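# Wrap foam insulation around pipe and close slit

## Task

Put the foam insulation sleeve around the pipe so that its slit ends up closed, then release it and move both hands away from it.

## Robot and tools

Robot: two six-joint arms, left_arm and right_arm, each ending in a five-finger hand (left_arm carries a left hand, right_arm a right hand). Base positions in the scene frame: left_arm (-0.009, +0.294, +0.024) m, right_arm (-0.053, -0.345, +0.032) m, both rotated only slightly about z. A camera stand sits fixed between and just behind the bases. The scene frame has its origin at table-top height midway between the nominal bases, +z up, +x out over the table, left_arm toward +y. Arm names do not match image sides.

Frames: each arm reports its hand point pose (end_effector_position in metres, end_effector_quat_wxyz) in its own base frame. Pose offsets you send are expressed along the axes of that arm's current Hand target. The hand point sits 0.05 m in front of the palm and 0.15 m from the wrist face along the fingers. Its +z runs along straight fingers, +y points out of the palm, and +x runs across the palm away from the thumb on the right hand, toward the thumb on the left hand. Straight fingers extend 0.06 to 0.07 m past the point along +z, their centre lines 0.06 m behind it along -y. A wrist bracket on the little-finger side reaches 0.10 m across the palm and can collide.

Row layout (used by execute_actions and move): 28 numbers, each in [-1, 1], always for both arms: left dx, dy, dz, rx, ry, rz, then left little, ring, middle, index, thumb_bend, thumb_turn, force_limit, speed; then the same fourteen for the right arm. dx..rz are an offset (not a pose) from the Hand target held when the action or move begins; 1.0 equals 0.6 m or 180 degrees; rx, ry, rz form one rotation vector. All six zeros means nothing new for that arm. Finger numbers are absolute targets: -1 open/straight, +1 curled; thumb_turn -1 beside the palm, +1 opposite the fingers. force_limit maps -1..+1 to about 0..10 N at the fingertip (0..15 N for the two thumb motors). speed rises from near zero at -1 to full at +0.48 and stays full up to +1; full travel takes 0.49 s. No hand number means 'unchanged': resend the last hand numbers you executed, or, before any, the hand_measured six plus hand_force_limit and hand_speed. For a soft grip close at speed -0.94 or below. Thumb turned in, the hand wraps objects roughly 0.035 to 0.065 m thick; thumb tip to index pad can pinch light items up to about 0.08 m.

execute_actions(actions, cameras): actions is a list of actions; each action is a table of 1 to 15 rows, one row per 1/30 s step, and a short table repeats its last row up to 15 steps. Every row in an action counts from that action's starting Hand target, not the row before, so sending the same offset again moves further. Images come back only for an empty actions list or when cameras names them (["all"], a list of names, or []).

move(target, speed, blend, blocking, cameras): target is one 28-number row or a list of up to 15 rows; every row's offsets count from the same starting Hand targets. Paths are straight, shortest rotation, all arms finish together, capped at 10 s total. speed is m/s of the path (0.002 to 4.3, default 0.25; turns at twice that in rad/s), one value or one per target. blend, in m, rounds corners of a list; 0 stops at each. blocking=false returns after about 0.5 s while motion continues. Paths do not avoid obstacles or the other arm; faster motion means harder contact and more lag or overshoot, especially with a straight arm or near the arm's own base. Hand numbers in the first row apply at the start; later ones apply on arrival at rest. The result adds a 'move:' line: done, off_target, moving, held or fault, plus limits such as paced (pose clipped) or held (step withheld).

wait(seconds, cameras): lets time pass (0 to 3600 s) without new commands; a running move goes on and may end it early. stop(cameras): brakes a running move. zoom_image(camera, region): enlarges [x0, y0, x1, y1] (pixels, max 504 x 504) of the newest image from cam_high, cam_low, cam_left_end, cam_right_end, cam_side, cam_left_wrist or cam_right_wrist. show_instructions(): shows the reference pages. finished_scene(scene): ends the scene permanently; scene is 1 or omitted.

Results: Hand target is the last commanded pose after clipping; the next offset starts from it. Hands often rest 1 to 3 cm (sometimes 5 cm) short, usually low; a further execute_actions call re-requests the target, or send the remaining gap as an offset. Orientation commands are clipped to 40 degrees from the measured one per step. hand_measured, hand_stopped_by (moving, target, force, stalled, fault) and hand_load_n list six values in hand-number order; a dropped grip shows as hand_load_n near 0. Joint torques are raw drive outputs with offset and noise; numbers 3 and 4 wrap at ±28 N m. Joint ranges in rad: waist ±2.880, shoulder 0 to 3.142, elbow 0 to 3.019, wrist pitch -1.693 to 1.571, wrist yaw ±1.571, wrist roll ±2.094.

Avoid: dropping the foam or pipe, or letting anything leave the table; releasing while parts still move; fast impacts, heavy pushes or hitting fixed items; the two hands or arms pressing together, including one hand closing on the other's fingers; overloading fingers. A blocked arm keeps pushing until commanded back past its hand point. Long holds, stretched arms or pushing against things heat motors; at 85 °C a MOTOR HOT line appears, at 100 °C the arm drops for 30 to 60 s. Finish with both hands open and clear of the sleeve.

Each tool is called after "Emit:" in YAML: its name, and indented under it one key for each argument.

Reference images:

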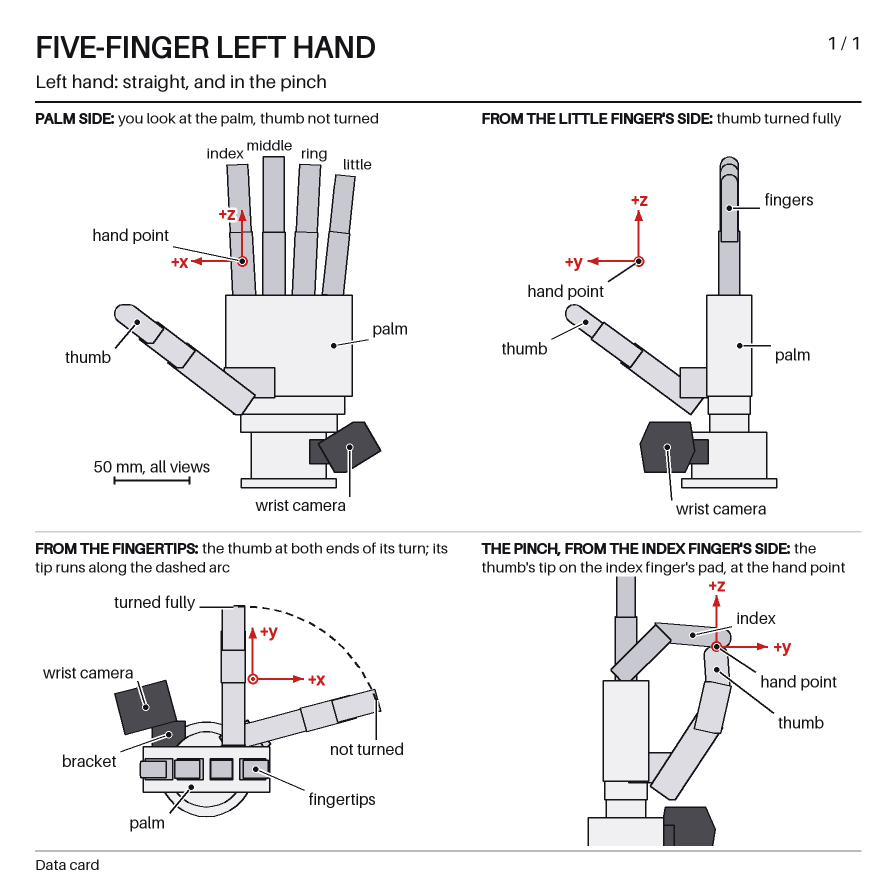

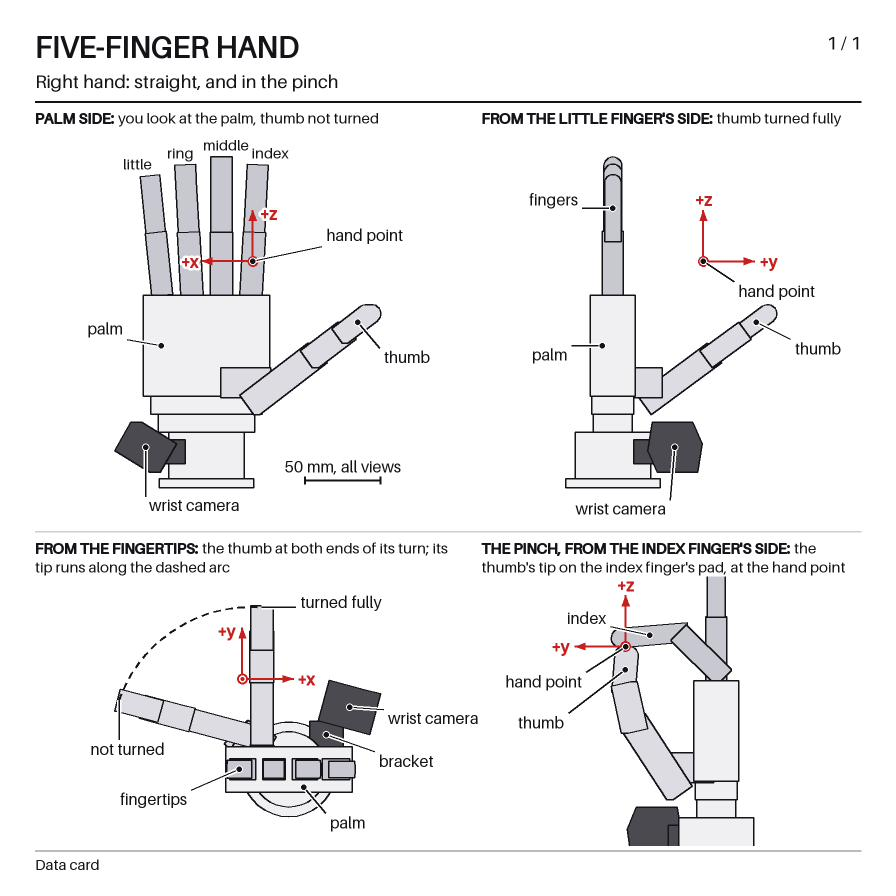

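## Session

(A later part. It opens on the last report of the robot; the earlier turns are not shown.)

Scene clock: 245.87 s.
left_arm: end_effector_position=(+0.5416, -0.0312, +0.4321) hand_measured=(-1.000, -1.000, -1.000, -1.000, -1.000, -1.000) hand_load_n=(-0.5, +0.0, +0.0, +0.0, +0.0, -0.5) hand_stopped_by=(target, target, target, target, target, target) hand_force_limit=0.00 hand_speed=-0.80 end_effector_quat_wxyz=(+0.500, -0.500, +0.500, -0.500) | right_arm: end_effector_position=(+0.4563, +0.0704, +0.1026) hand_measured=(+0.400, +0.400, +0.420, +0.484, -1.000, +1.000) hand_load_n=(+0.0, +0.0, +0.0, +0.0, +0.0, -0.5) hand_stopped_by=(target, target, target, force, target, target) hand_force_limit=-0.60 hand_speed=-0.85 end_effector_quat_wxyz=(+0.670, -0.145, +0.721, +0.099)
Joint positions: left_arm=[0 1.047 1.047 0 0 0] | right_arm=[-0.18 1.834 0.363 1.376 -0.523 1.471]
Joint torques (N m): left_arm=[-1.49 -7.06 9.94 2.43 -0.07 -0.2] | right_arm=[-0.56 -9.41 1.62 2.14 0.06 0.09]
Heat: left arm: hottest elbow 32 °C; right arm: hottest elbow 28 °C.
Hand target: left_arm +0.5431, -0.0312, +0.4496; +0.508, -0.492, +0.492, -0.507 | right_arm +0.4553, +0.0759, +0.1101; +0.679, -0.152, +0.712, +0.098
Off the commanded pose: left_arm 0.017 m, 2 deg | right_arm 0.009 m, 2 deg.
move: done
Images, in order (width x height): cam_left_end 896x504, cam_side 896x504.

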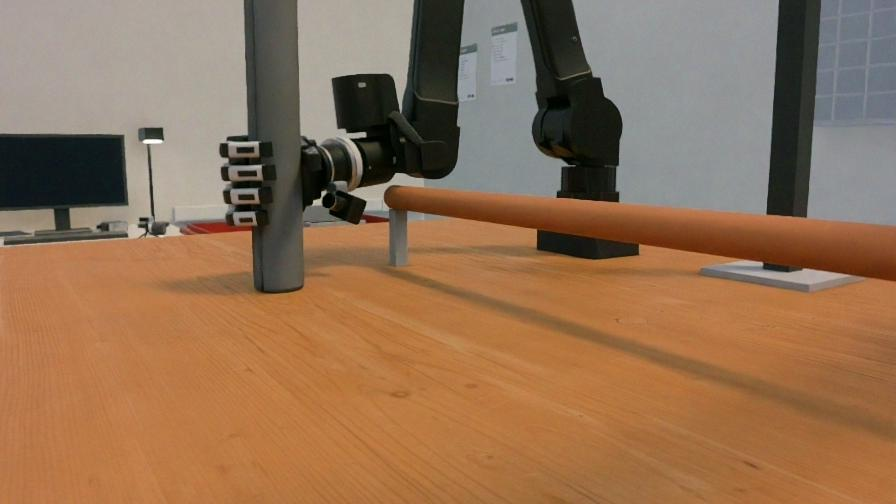

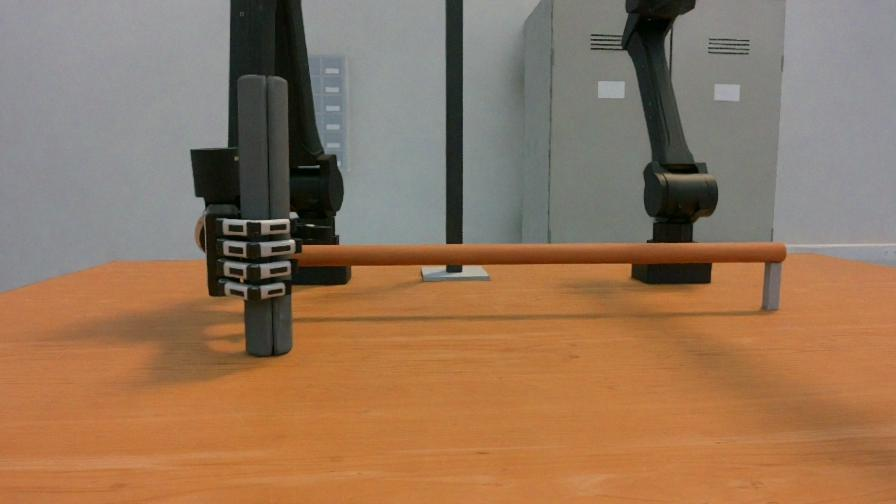

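Emit:
move:
  target:
    - [0,0,0,0,0,0,-1,-1,-1,-1,-1,-1,0,-0.8,0,0,0,0,0,0,-1,-1,-1,-1,-1,1,-0.6,-0.85]
  cameras: ["all"]

Emit:
wait:
  seconds: 1.5
  cameras: ["cam_high","cam_side"]

Scene clock: 249.80 s.
left_arm: end_effector_position=(+0.5416, -0.0312, +0.4321) hand_measured=(-1.000, -1.000, -1.000, -1.000, -1.000, -1.000) hand_load_n=(+0.0, -0.5, +0.0, +0.0, +0.0, -0.5) hand_stopped_by=(target, target, target, target, target, target) hand_force_limit=0.00 hand_speed=-0.80 end_effector_quat_wxyz=(+0.500, -0.500, +0.500, -0.500) | right_arm: end_effector_position=(+0.4564, +0.0703, +0.1027) hand_measured=(-1.000, -1.000, -1.000, -1.000, -1.000, +1.000) hand_load_n=(+0.0, +0.0, +0.0, +0.0, +0.0, +0.0) hand_stopped_by=(target, target, target, target, target, target) hand_force_limit=-0.60 hand_speed=-0.85 end_effector_quat_wxyz=(+0.670, -0.145, +0.721, +0.099)
Joint positions: left_arm=[0 1.047 1.047 0 0 0] | right_arm=[-0.18 1.834 0.363 1.376 -0.523 1.471]
Joint torques (N m): left_arm=[-1.73 -7 9.98 2.32 -0.06 -0.21] | right_arm=[-0.26 -9.64 1.72 2.14 0.07 0.07]
Heat: left arm: hottest elbow 32 °C; right arm: hottest waist 27 °C.
Hand target: left_arm +0.5431, -0.0312, +0.4496; +0.508, -0.492, +0.492, -0.507 | right_arm +0.4553, +0.0759, +0.1102; +0.679, -0.152, +0.712, +0.098
Off the commanded pose: left_arm 0.017 m, 2 deg | right_arm 0.009 m, 2 deg.
move: done

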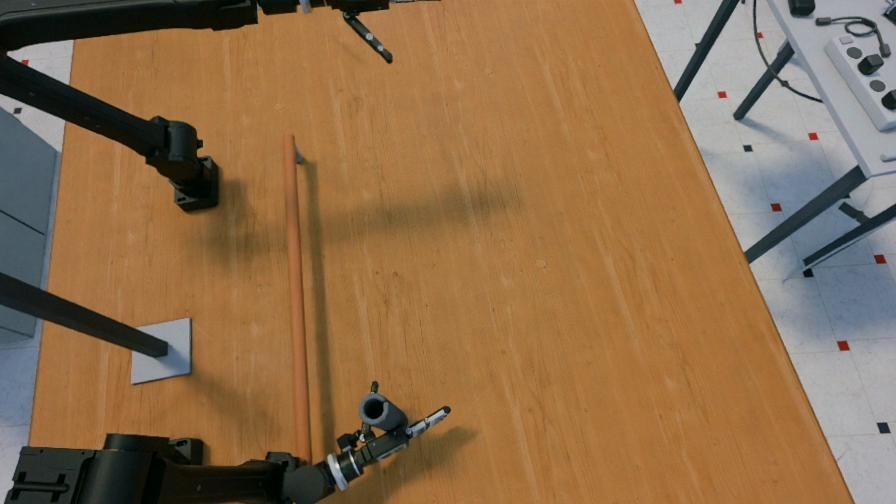

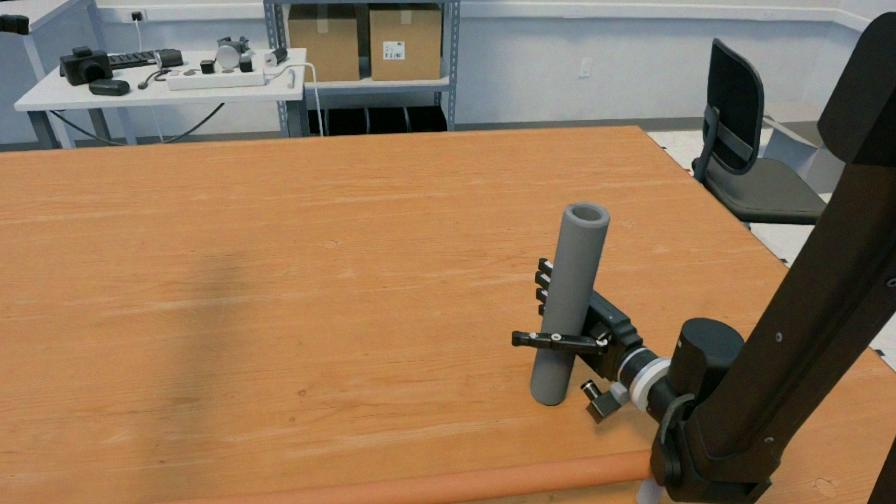

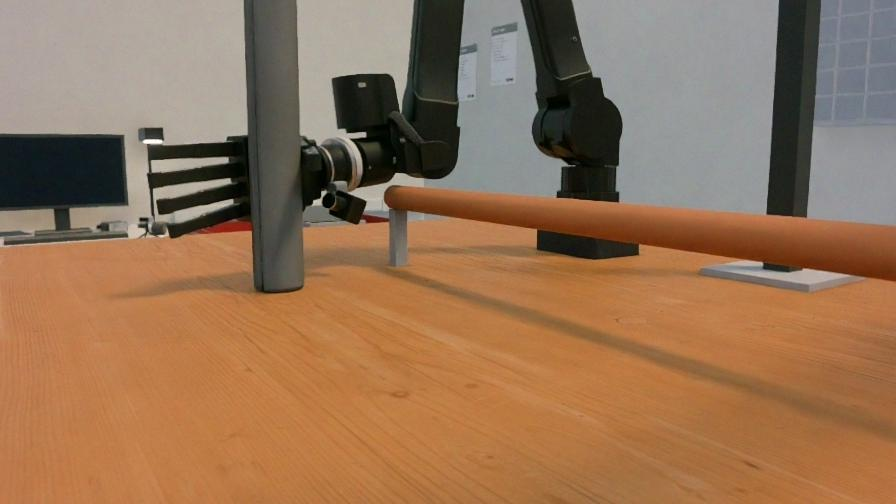

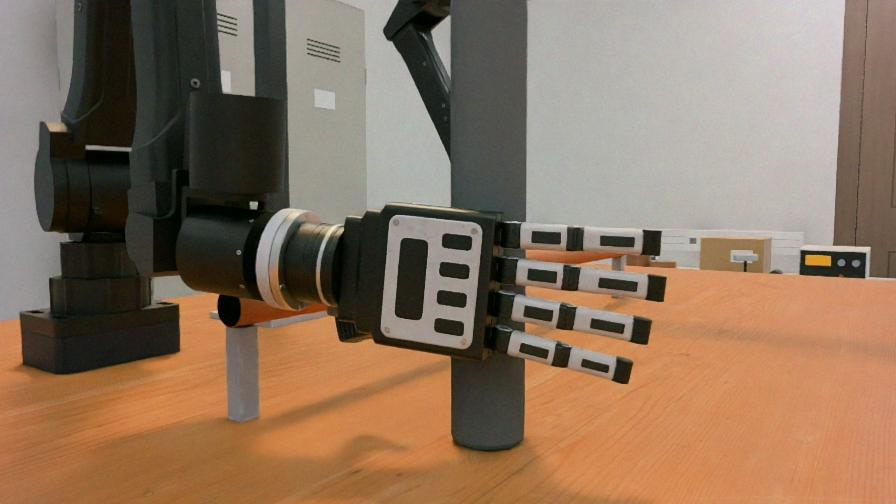

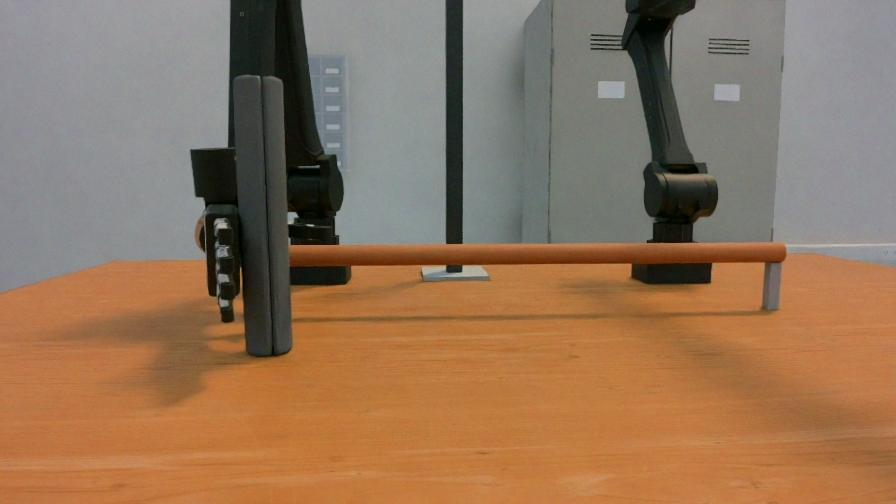

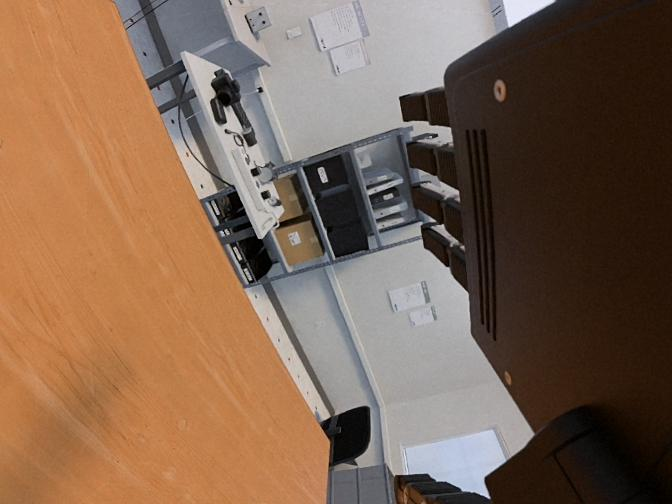

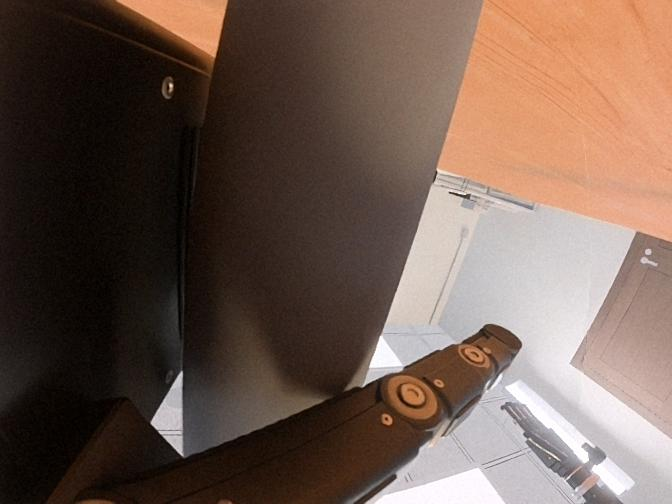

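Scene clock: 251.30 s.
left_arm: end_effector_position=(+0.5416, -0.0312, +0.4321) hand_measured=(-1.000, -1.000, -1.000, -1.000, -1.000, -1.000) hand_load_n=(+0.0, +0.0, +0.0, +0.0, +0.0, -0.5) hand_stopped_by=(target, target, target, target, target, target) hand_force_limit=0.00 hand_speed=-0.80 end_effector_quat_wxyz=(+0.500, -0.500, +0.500, -0.500) | right_arm: end_effector_position=(+0.4564, +0.0703, +0.1027) hand_measured=(-1.000, -1.000, -1.000, -1.000, -1.000, +1.000) hand_load_n=(+0.0, +0.0, +0.0, +0.0, -0.5, +0.0) hand_stopped_by=(target, target, target, target, target, target) hand_force_limit=-0.60 hand_speed=-0.85 end_effector_quat_wxyz=(+0.670, -0.145, +0.721, +0.099)
Joint positions: left_arm=[0 1.047 1.047 0 0 0] | right_arm=[-0.18 1.834 0.363 1.376 -0.523 1.471]
Joint torques (N m): left_arm=[-1.61 -6.95 10 2.33 -0.08 -0.2] | right_arm=[-0.09 -9.82 1.72 2.09 0.09 0.06]
Heat: left arm: hottest elbow 32 °C; right arm: hottest waist 27 °C.
Hand target: left_arm +0.5431, -0.0312, +0.4496; +0.508, -0.492, +0.492, -0.507 | right_arm +0.4553, +0.0759, +0.1102; +0.679, -0.152, +0.712, +0.098
Off the commanded pose: left_arm 0.017 m, 2 deg | right_arm 0.009 m, 2 deg.
wait: 1.50 s; at rest by 0.17 s

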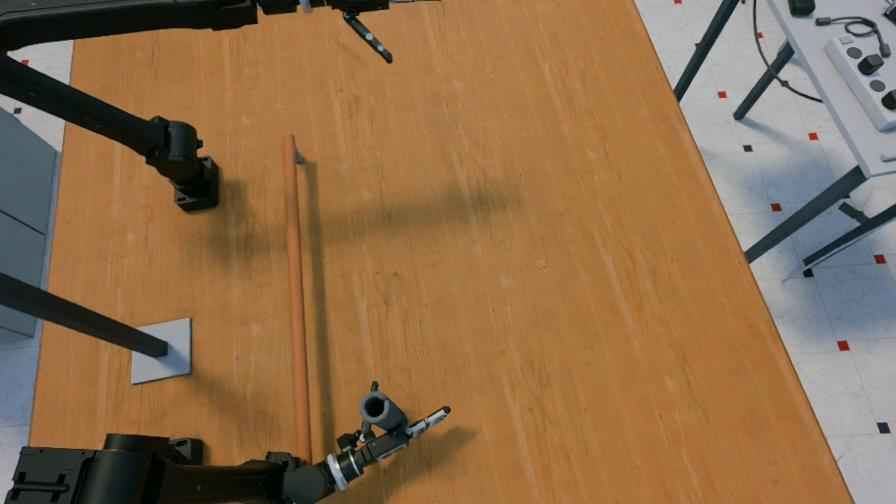

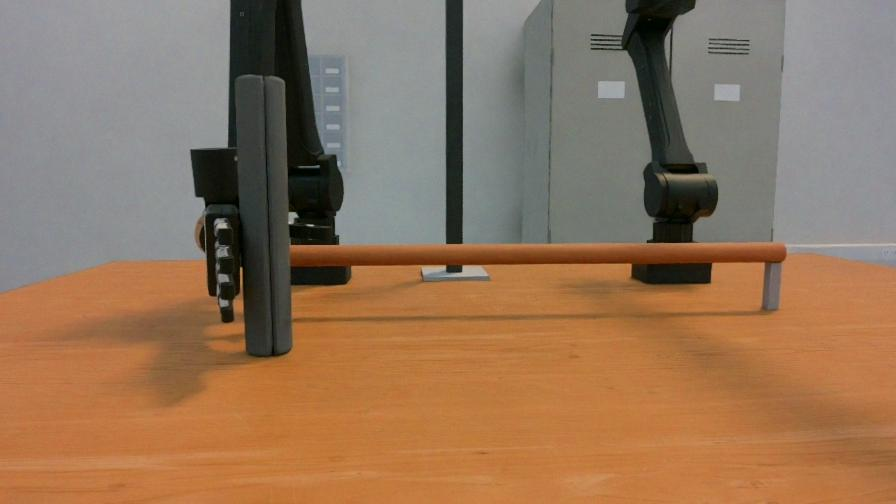

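Emit:
zoom_image:
  camera: "cam_high"
  region: [320, 360, 470, 460]

Emit:
zoom_image:
  camera: "cam_side"
  region: [180, 60, 340, 370]

Scaled by 3.360.

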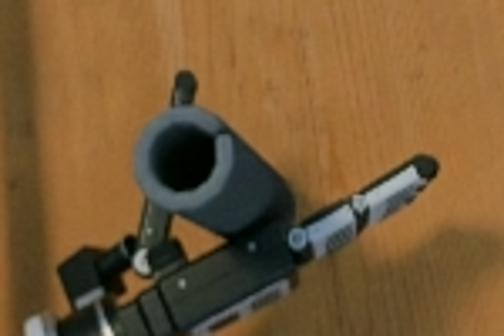

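Scaled by 1.626.

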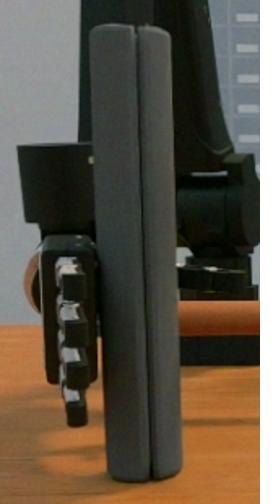

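Emit:
move:
  target:
    - [0,0,0,0,0,0,-1,-1,-1,-1,-1,-1,0,-0.8,0,-0.043,-0.01,0,0,0,-1,-1,-1,-1,-1,1,-0.6,-0.85]
    - [0,0,0,0,0,0,-1,-1,-1,-1,-1,-1,0,-0.8,-0.05,-0.048,-0.018,0,-0.026,0.017,-1,-1,-1,-1,-1,1,-0.6,-0.85]
  speed: 0.04
  cameras: ["cam_high","cam_left_end","cam_right_end","cam_side"]

Scene clock: 255.20 s.
left_arm: end_effector_position=(+0.5416, -0.0312, +0.4321) hand_measured=(-1.000, -1.000, -1.000, -1.000, -1.000, -1.000) hand_load_n=(+0.0, +0.0, +0.0, +0.0, +0.0, -0.5) hand_stopped_by=(target, target, target, target, target, target) hand_force_limit=0.00 hand_speed=-0.80 end_effector_quat_wxyz=(+0.500, -0.500, +0.500, -0.500) | right_arm: end_effector_position=(+0.4521, +0.0546, +0.1259) hand_measured=(-1.000, -1.000, -1.000, -1.000, -1.000, +1.000) hand_load_n=(+0.0, +0.0, +0.0, +0.0, +0.0, -0.5) hand_stopped_by=(target, target, target, target, target, target) hand_force_limit=-0.60 hand_speed=-0.85 end_effector_quat_wxyz=(+0.687, -0.128, +0.703, +0.131)
Joint positions: left_arm=[0 1.047 1.047 0 0 0] | right_arm=[-0.238 1.823 0.368 1.428 -0.606 1.565]
Joint torques (N m): left_arm=[-1.79 -7.06 9.96 2.39 -0.05 -0.2] | right_arm=[-2.32 -10.52 2.69 2.11 -0.1 0.17]
Heat: left arm: hottest elbow 32 °C; right arm: hottest waist 27 °C.
Hand target: left_arm +0.5431, -0.0312, +0.4496; +0.508, -0.492, +0.492, -0.507 | right_arm +0.4562, +0.0478, +0.1426; +0.705, -0.128, +0.687, +0.122
Off the commanded pose: left_arm 0.017 m, 2 deg | right_arm 0.019 m, 3 deg.
move: off_target (right_arm)

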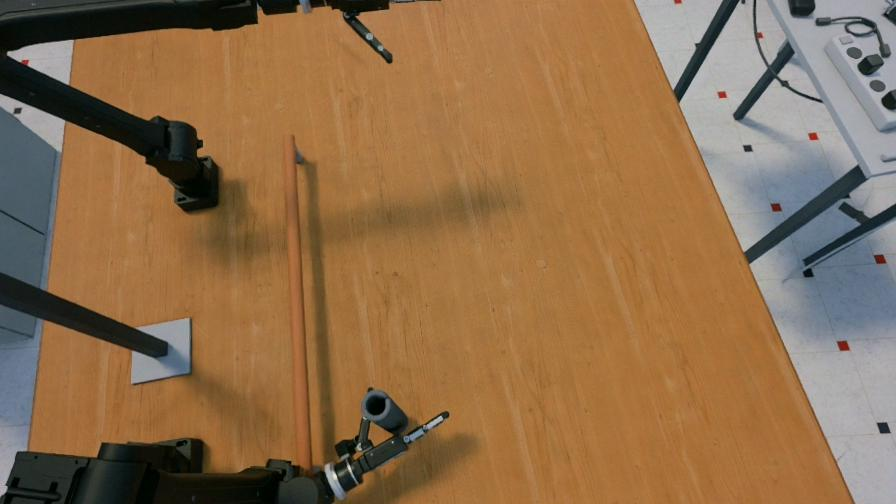

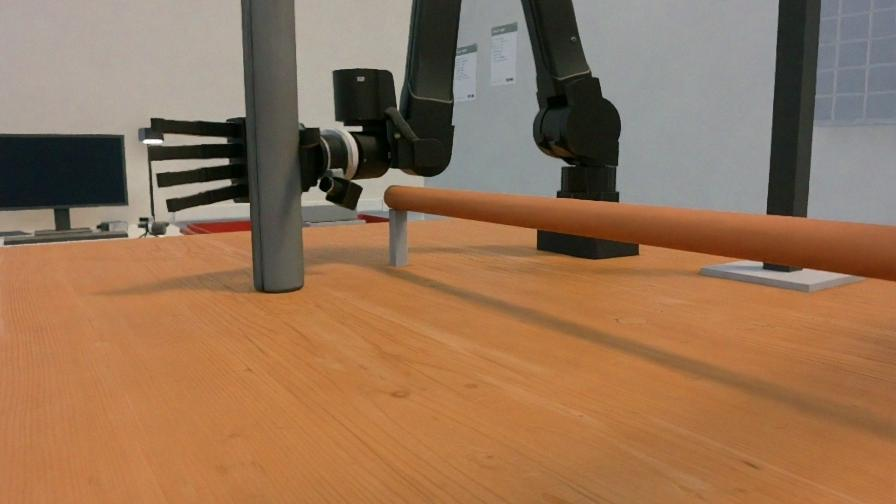

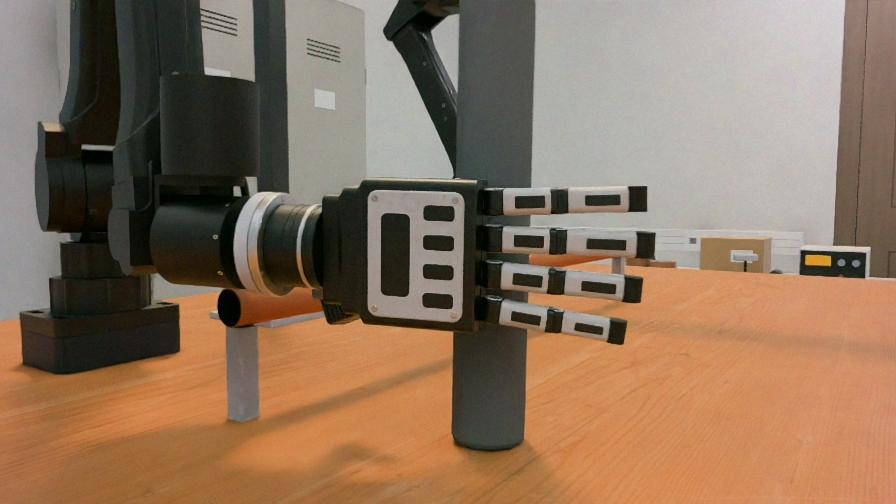

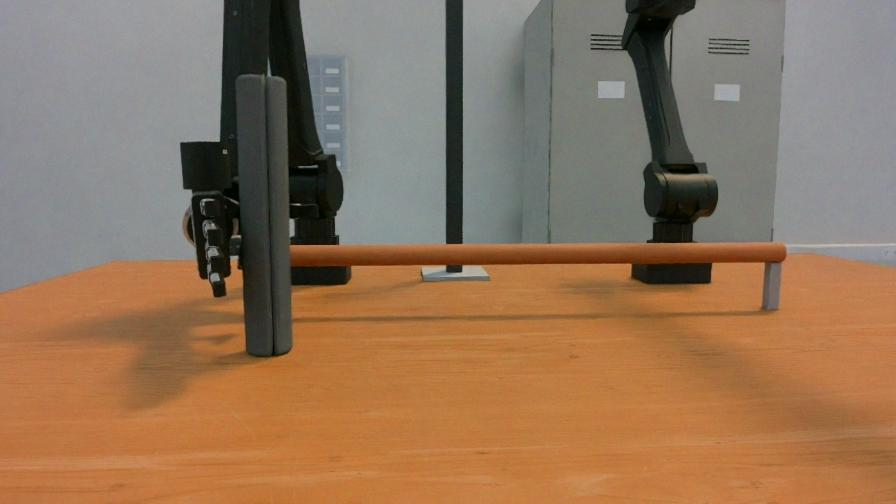

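Emit:
move:
  target:
    - [0,0,0,0,0,0,-1,-1,-1,-1,-1,-1,0,-0.8,0,-0.0255,-0.0077,0.128,0,0,-1,-1,-1,-1,-1,1,-0.6,-0.85]
  speed: 0.1
  cameras: ["cam_high","cam_left_end","cam_right_end","cam_side"]

Scene clock: 258.03 s.
left_arm: end_effector_position=(+0.5416, -0.0312, +0.4321) hand_measured=(-1.000, -1.000, -1.000, -1.000, -1.000, -1.000) hand_load_n=(+0.0, -0.5, +0.0, +0.0, +0.0, +0.0) hand_stopped_by=(target, target, target, target, target, target) hand_force_limit=0.00 hand_speed=-0.80 end_effector_quat_wxyz=(+0.500, -0.500, +0.500, -0.500) | right_arm: end_effector_position=(+0.4588, +0.0263, +0.1281) hand_measured=(-1.000, -1.000, -1.000, -1.000, -1.000, +1.000) hand_load_n=(+0.0, +0.0, +0.0, +0.0, +0.0, -0.5) hand_stopped_by=(target, target, target, target, target, target) hand_force_limit=-0.60 hand_speed=-0.85 end_effector_quat_wxyz=(+0.702, +0.018, +0.712, -0.021)
Joint positions: left_arm=[0 1.047 1.047 0 0 0] | right_arm=[-0.087 1.804 0.266 1.523 -0.031 1.565]
Joint torques (N m): left_arm=[-1.85 -6.95 9.96 2.29 -0.07 -0.21] | right_arm=[-0.56 -9.76 1.42 2.35 0.14 0.11]
Heat: left arm: hottest elbow 33 °C; right arm: hottest waist 27 °C.
Hand target: left_arm +0.5431, -0.0312, +0.4496; +0.508, -0.492, +0.492, -0.507 | right_arm +0.4572, +0.0318, +0.1427; +0.716, +0.015, +0.698, -0.017
Off the commanded pose: left_arm 0.017 m, 2 deg | right_arm 0.016 m, 2 deg.
move: off_target (right_arm)

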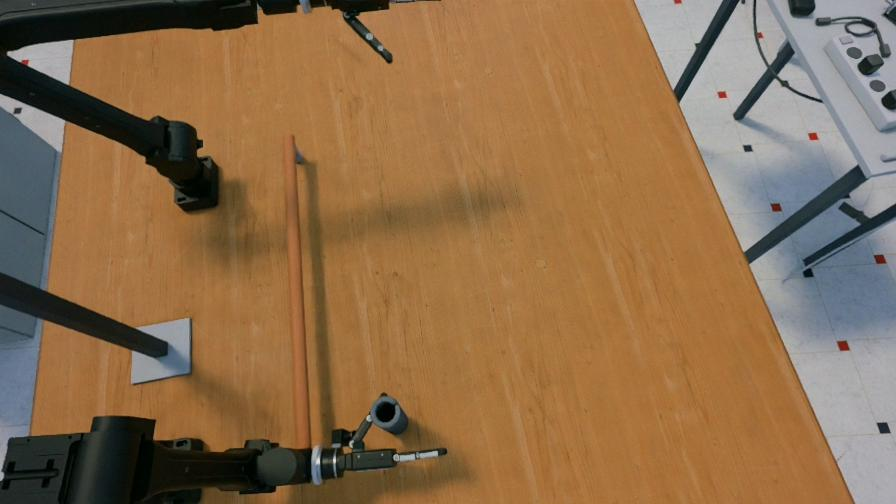

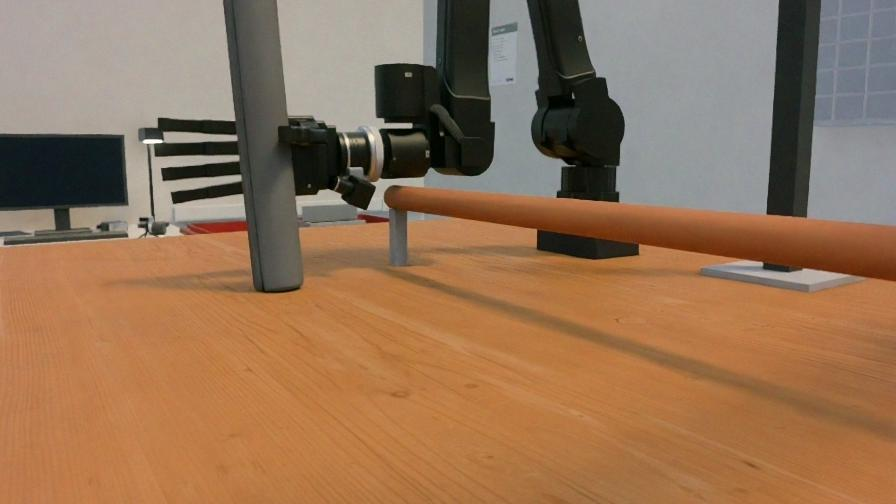

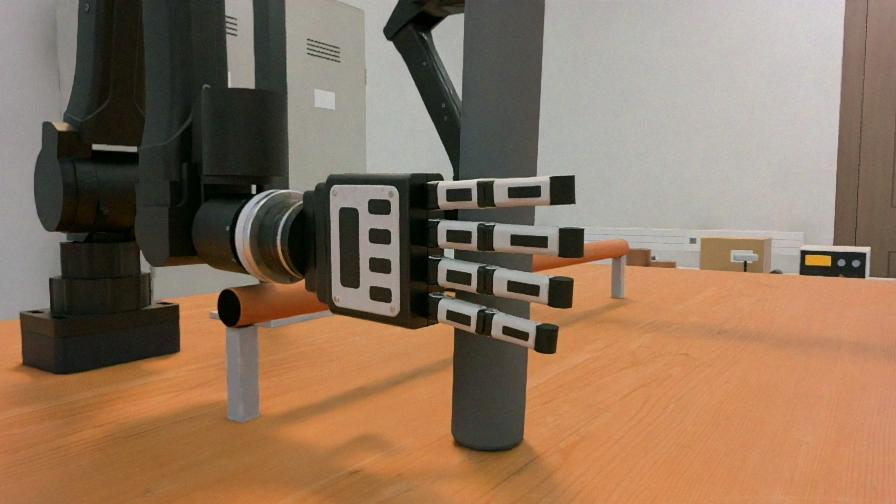

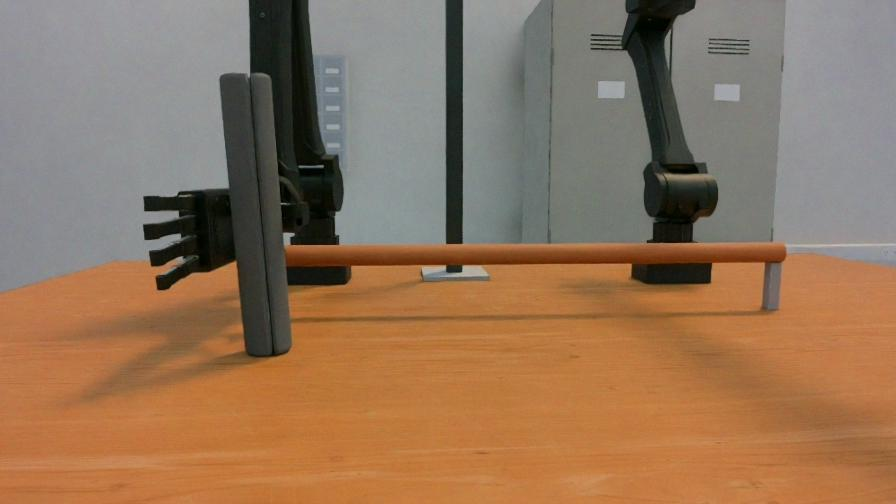

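Emit:
move:
  target:
    - [0,0,0,0,0,0,-1,-1,-1,-1,-1,-1,0,-0.8,0,0.025,-0.014,0,0,0,-1,-1,-1,-1,-1,1,-0.6,-0.85]
  speed: 0.04
  cameras: ["cam_high","cam_left_end","cam_side"]

Scene clock: 259.07 s.
left_arm: end_effector_position=(+0.5416, -0.0312, +0.4321) hand_measured=(-1.000, -1.000, -1.000, -1.000, -1.000, -1.000) hand_load_n=(+0.0, +0.0, +0.0, +0.0, +0.0, +0.0) hand_stopped_by=(target, target, target, target, target, target) hand_force_limit=0.00 hand_speed=-0.80 end_effector_quat_wxyz=(+0.500, -0.500, +0.500, -0.500) | right_arm: end_effector_position=(+0.4514, +0.0418, +0.1280) hand_measured=(-1.000, -1.000, -1.000, -1.000, -1.000, +1.000) hand_load_n=(+0.0, +0.0, +0.0, +0.0, -0.5, -0.5) hand_stopped_by=(target, target, target, target, target, target) hand_force_limit=-0.60 hand_speed=-0.85 end_effector_quat_wxyz=(+0.702, +0.018, +0.712, -0.022)
Joint positions: left_arm=[0 1.047 1.047 0 0 0] | right_arm=[-0.028 1.803 0.244 1.545 0.027 1.565]
Joint torques (N m): left_arm=[-1.49 -6.71 9.94 2.35 -0.07 -0.2] | right_arm=[-0.5 -9.47 1.1 2.35 0.17 0.07]
Heat: left arm: hottest elbow 33 °C; right arm: hottest waist 27 °C.
Hand target: left_arm +0.5431, -0.0312, +0.4496; +0.508, -0.492, +0.492, -0.507 | right_arm +0.4495, +0.0471, +0.1424; +0.716, +0.015, +0.698, -0.017
Off the commanded pose: left_arm 0.017 m, 2 deg | right_arm 0.015 m, 2 deg.
move: off_target (right_arm)

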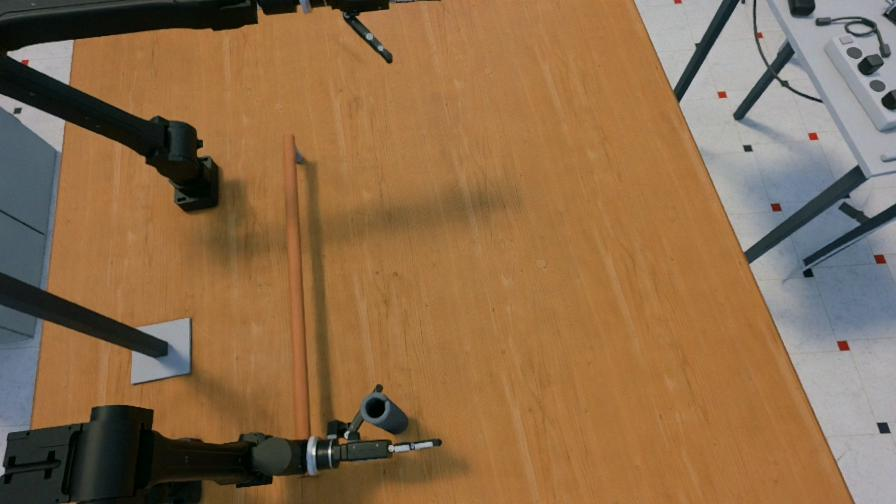

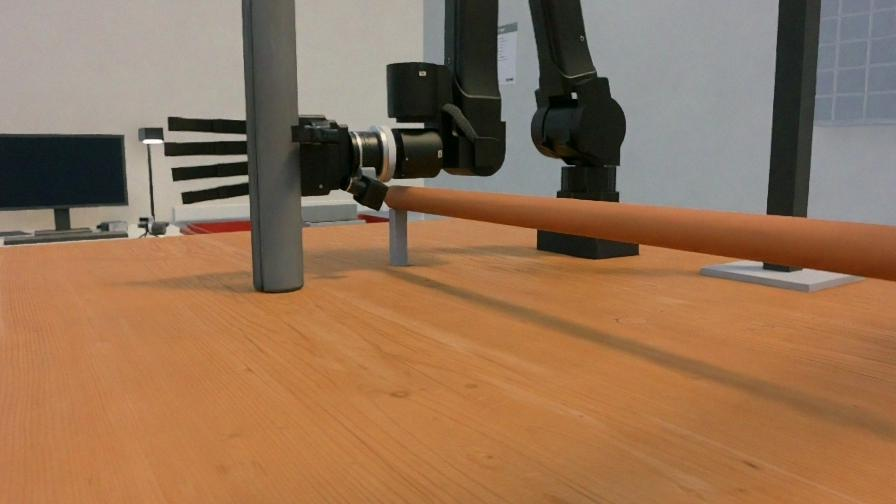

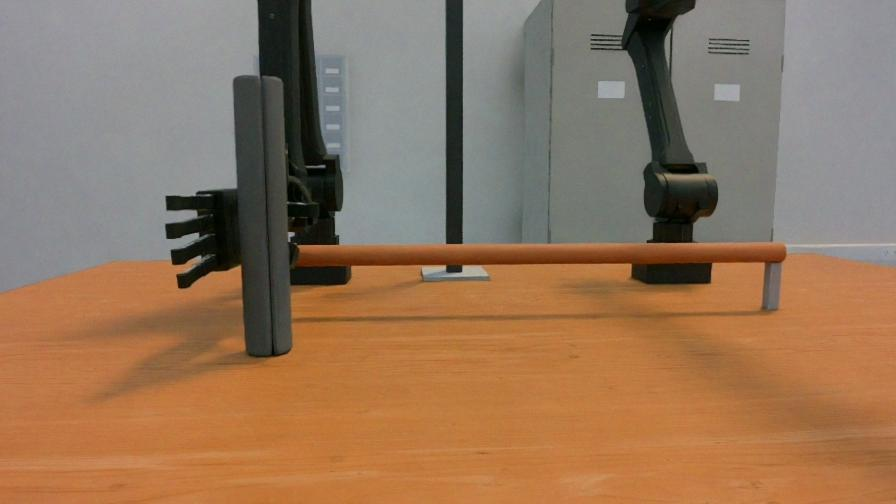

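Emit:
zoom_image:
  camera: "cam_high"
  region: [310, 365, 460, 480]

Emit:
zoom_image:
  camera: "cam_side"
  region: [150, 60, 350, 370]

Scaled by 3.360.

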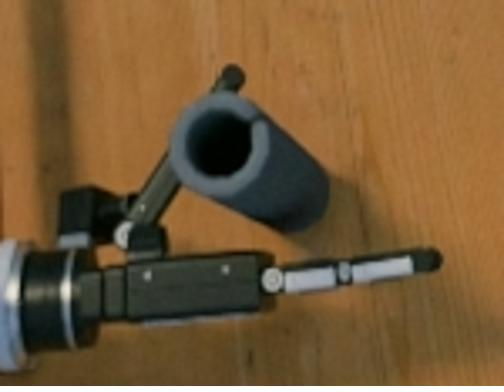

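Scaled by 1.626.

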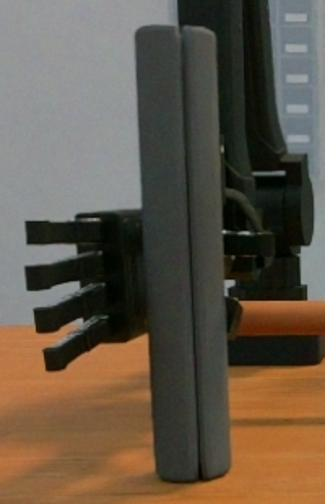

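Emit:
wait:
  seconds: 0.1
  cameras: ["cam_left_end","cam_right_end","cam_right_wrist","cam_low"]

Emit:
zoom_image:
  camera: "cam_right_end"
  region: [300, 150, 600, 460]

Emit:
zoom_image:
  camera: "cam_left_end"
  region: [140, 60, 440, 320]

Scene clock: 260.87 s.
left_arm: end_effector_position=(+0.5416, -0.0312, +0.4321) hand_measured=(-1.000, -1.000, -1.000, -1.000, -1.000, -1.000) hand_load_n=(+0.0, +0.0, +0.0, -0.5, +0.0, +0.0) hand_stopped_by=(target, target, target, target, target, target) hand_force_limit=0.00 hand_speed=-0.80 end_effector_quat_wxyz=(+0.500, -0.500, +0.500, -0.500) | right_arm: end_effector_position=(+0.4514, +0.0418, +0.1280) hand_measured=(-1.000, -1.000, -1.000, -1.000, -1.000, +1.000) hand_load_n=(+0.0, +0.0, +0.5, +0.0, +0.0, -0.5) hand_stopped_by=(target, target, target, target, target, target) hand_force_limit=-0.60 hand_speed=-0.85 end_effector_quat_wxyz=(+0.702, +0.018, +0.712, -0.022)
Joint positions: left_arm=[0 1.047 1.047 0 0 0] | right_arm=[-0.028 1.803 0.244 1.545 0.027 1.565]
Joint torques (N m): left_arm=[-1.79 -7.06 9.98 2.26 -0.08 -0.21] | right_arm=[-0.15 -9.29 1.13 2.22 0.14 0.08]
Heat: left arm: hottest elbow 33 °C; right arm: hottest waist 27 °C.
Hand target: left_arm +0.5431, -0.0312, +0.4496; +0.508, -0.492, +0.492, -0.507 | right_arm +0.4495, +0.0472, +0.1424; +0.716, +0.015, +0.698, -0.017
Off the commanded pose: left_arm 0.017 m, 2 deg | right_arm 0.015 m, 2 deg.
wait: 0.10 s; at rest from the start
Images, in order (width x height): cam_low 896x504, cam_left_end 896x504, cam_right_end 896x504, cam_right_wrist 672x504.

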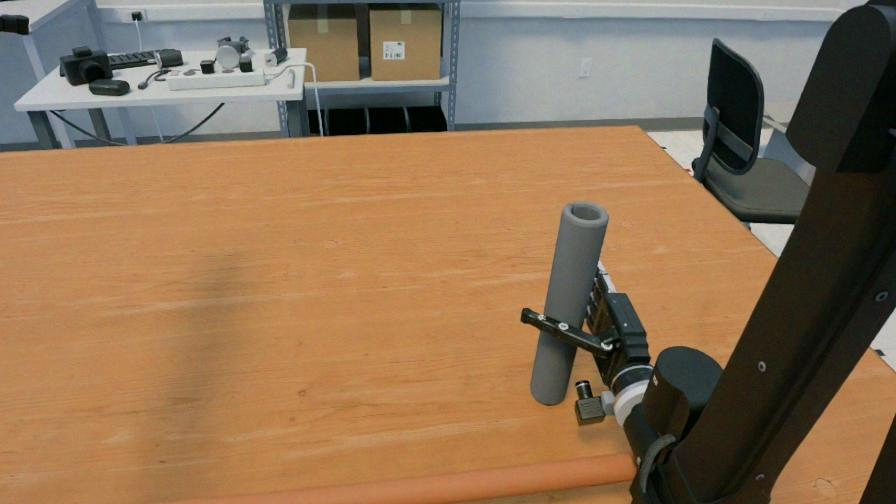

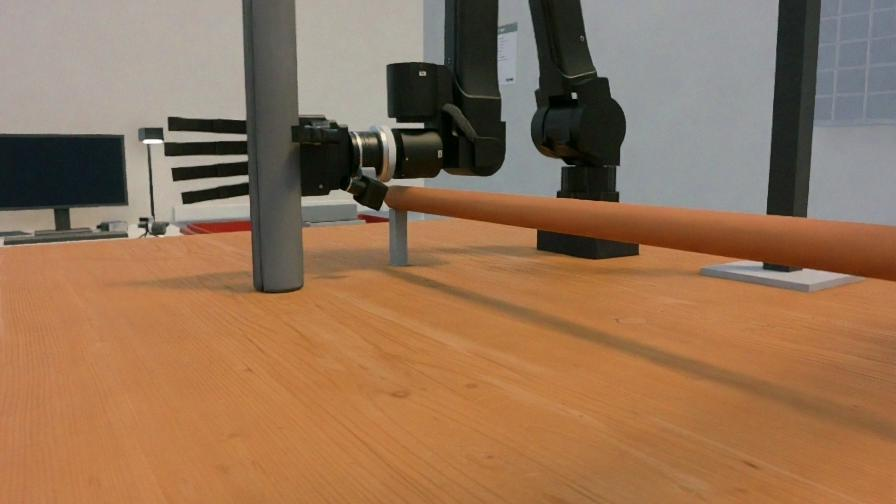

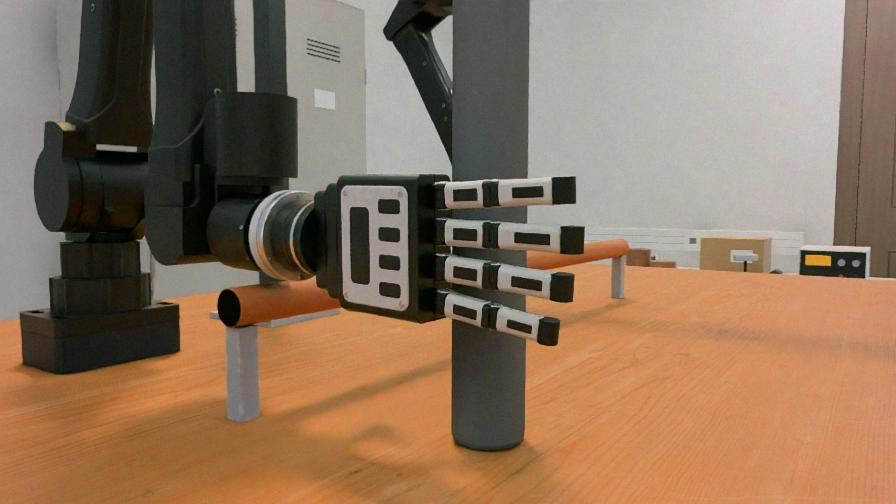

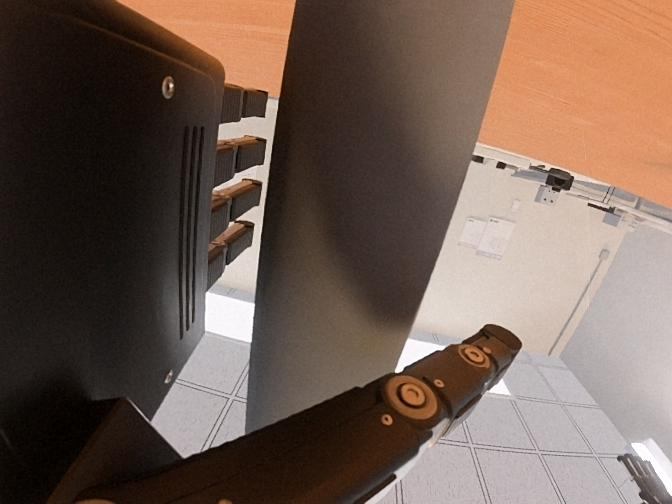

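Scaled by 1.626.

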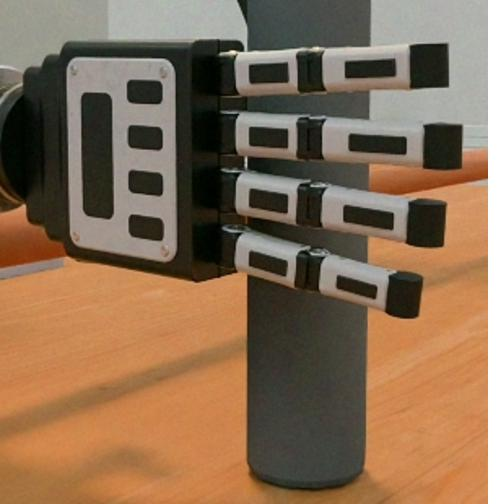

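Scaled by 1.680.

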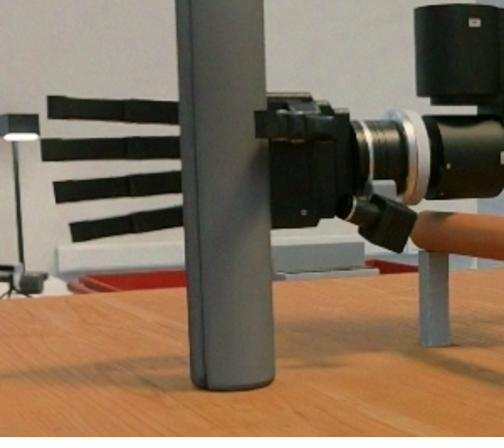

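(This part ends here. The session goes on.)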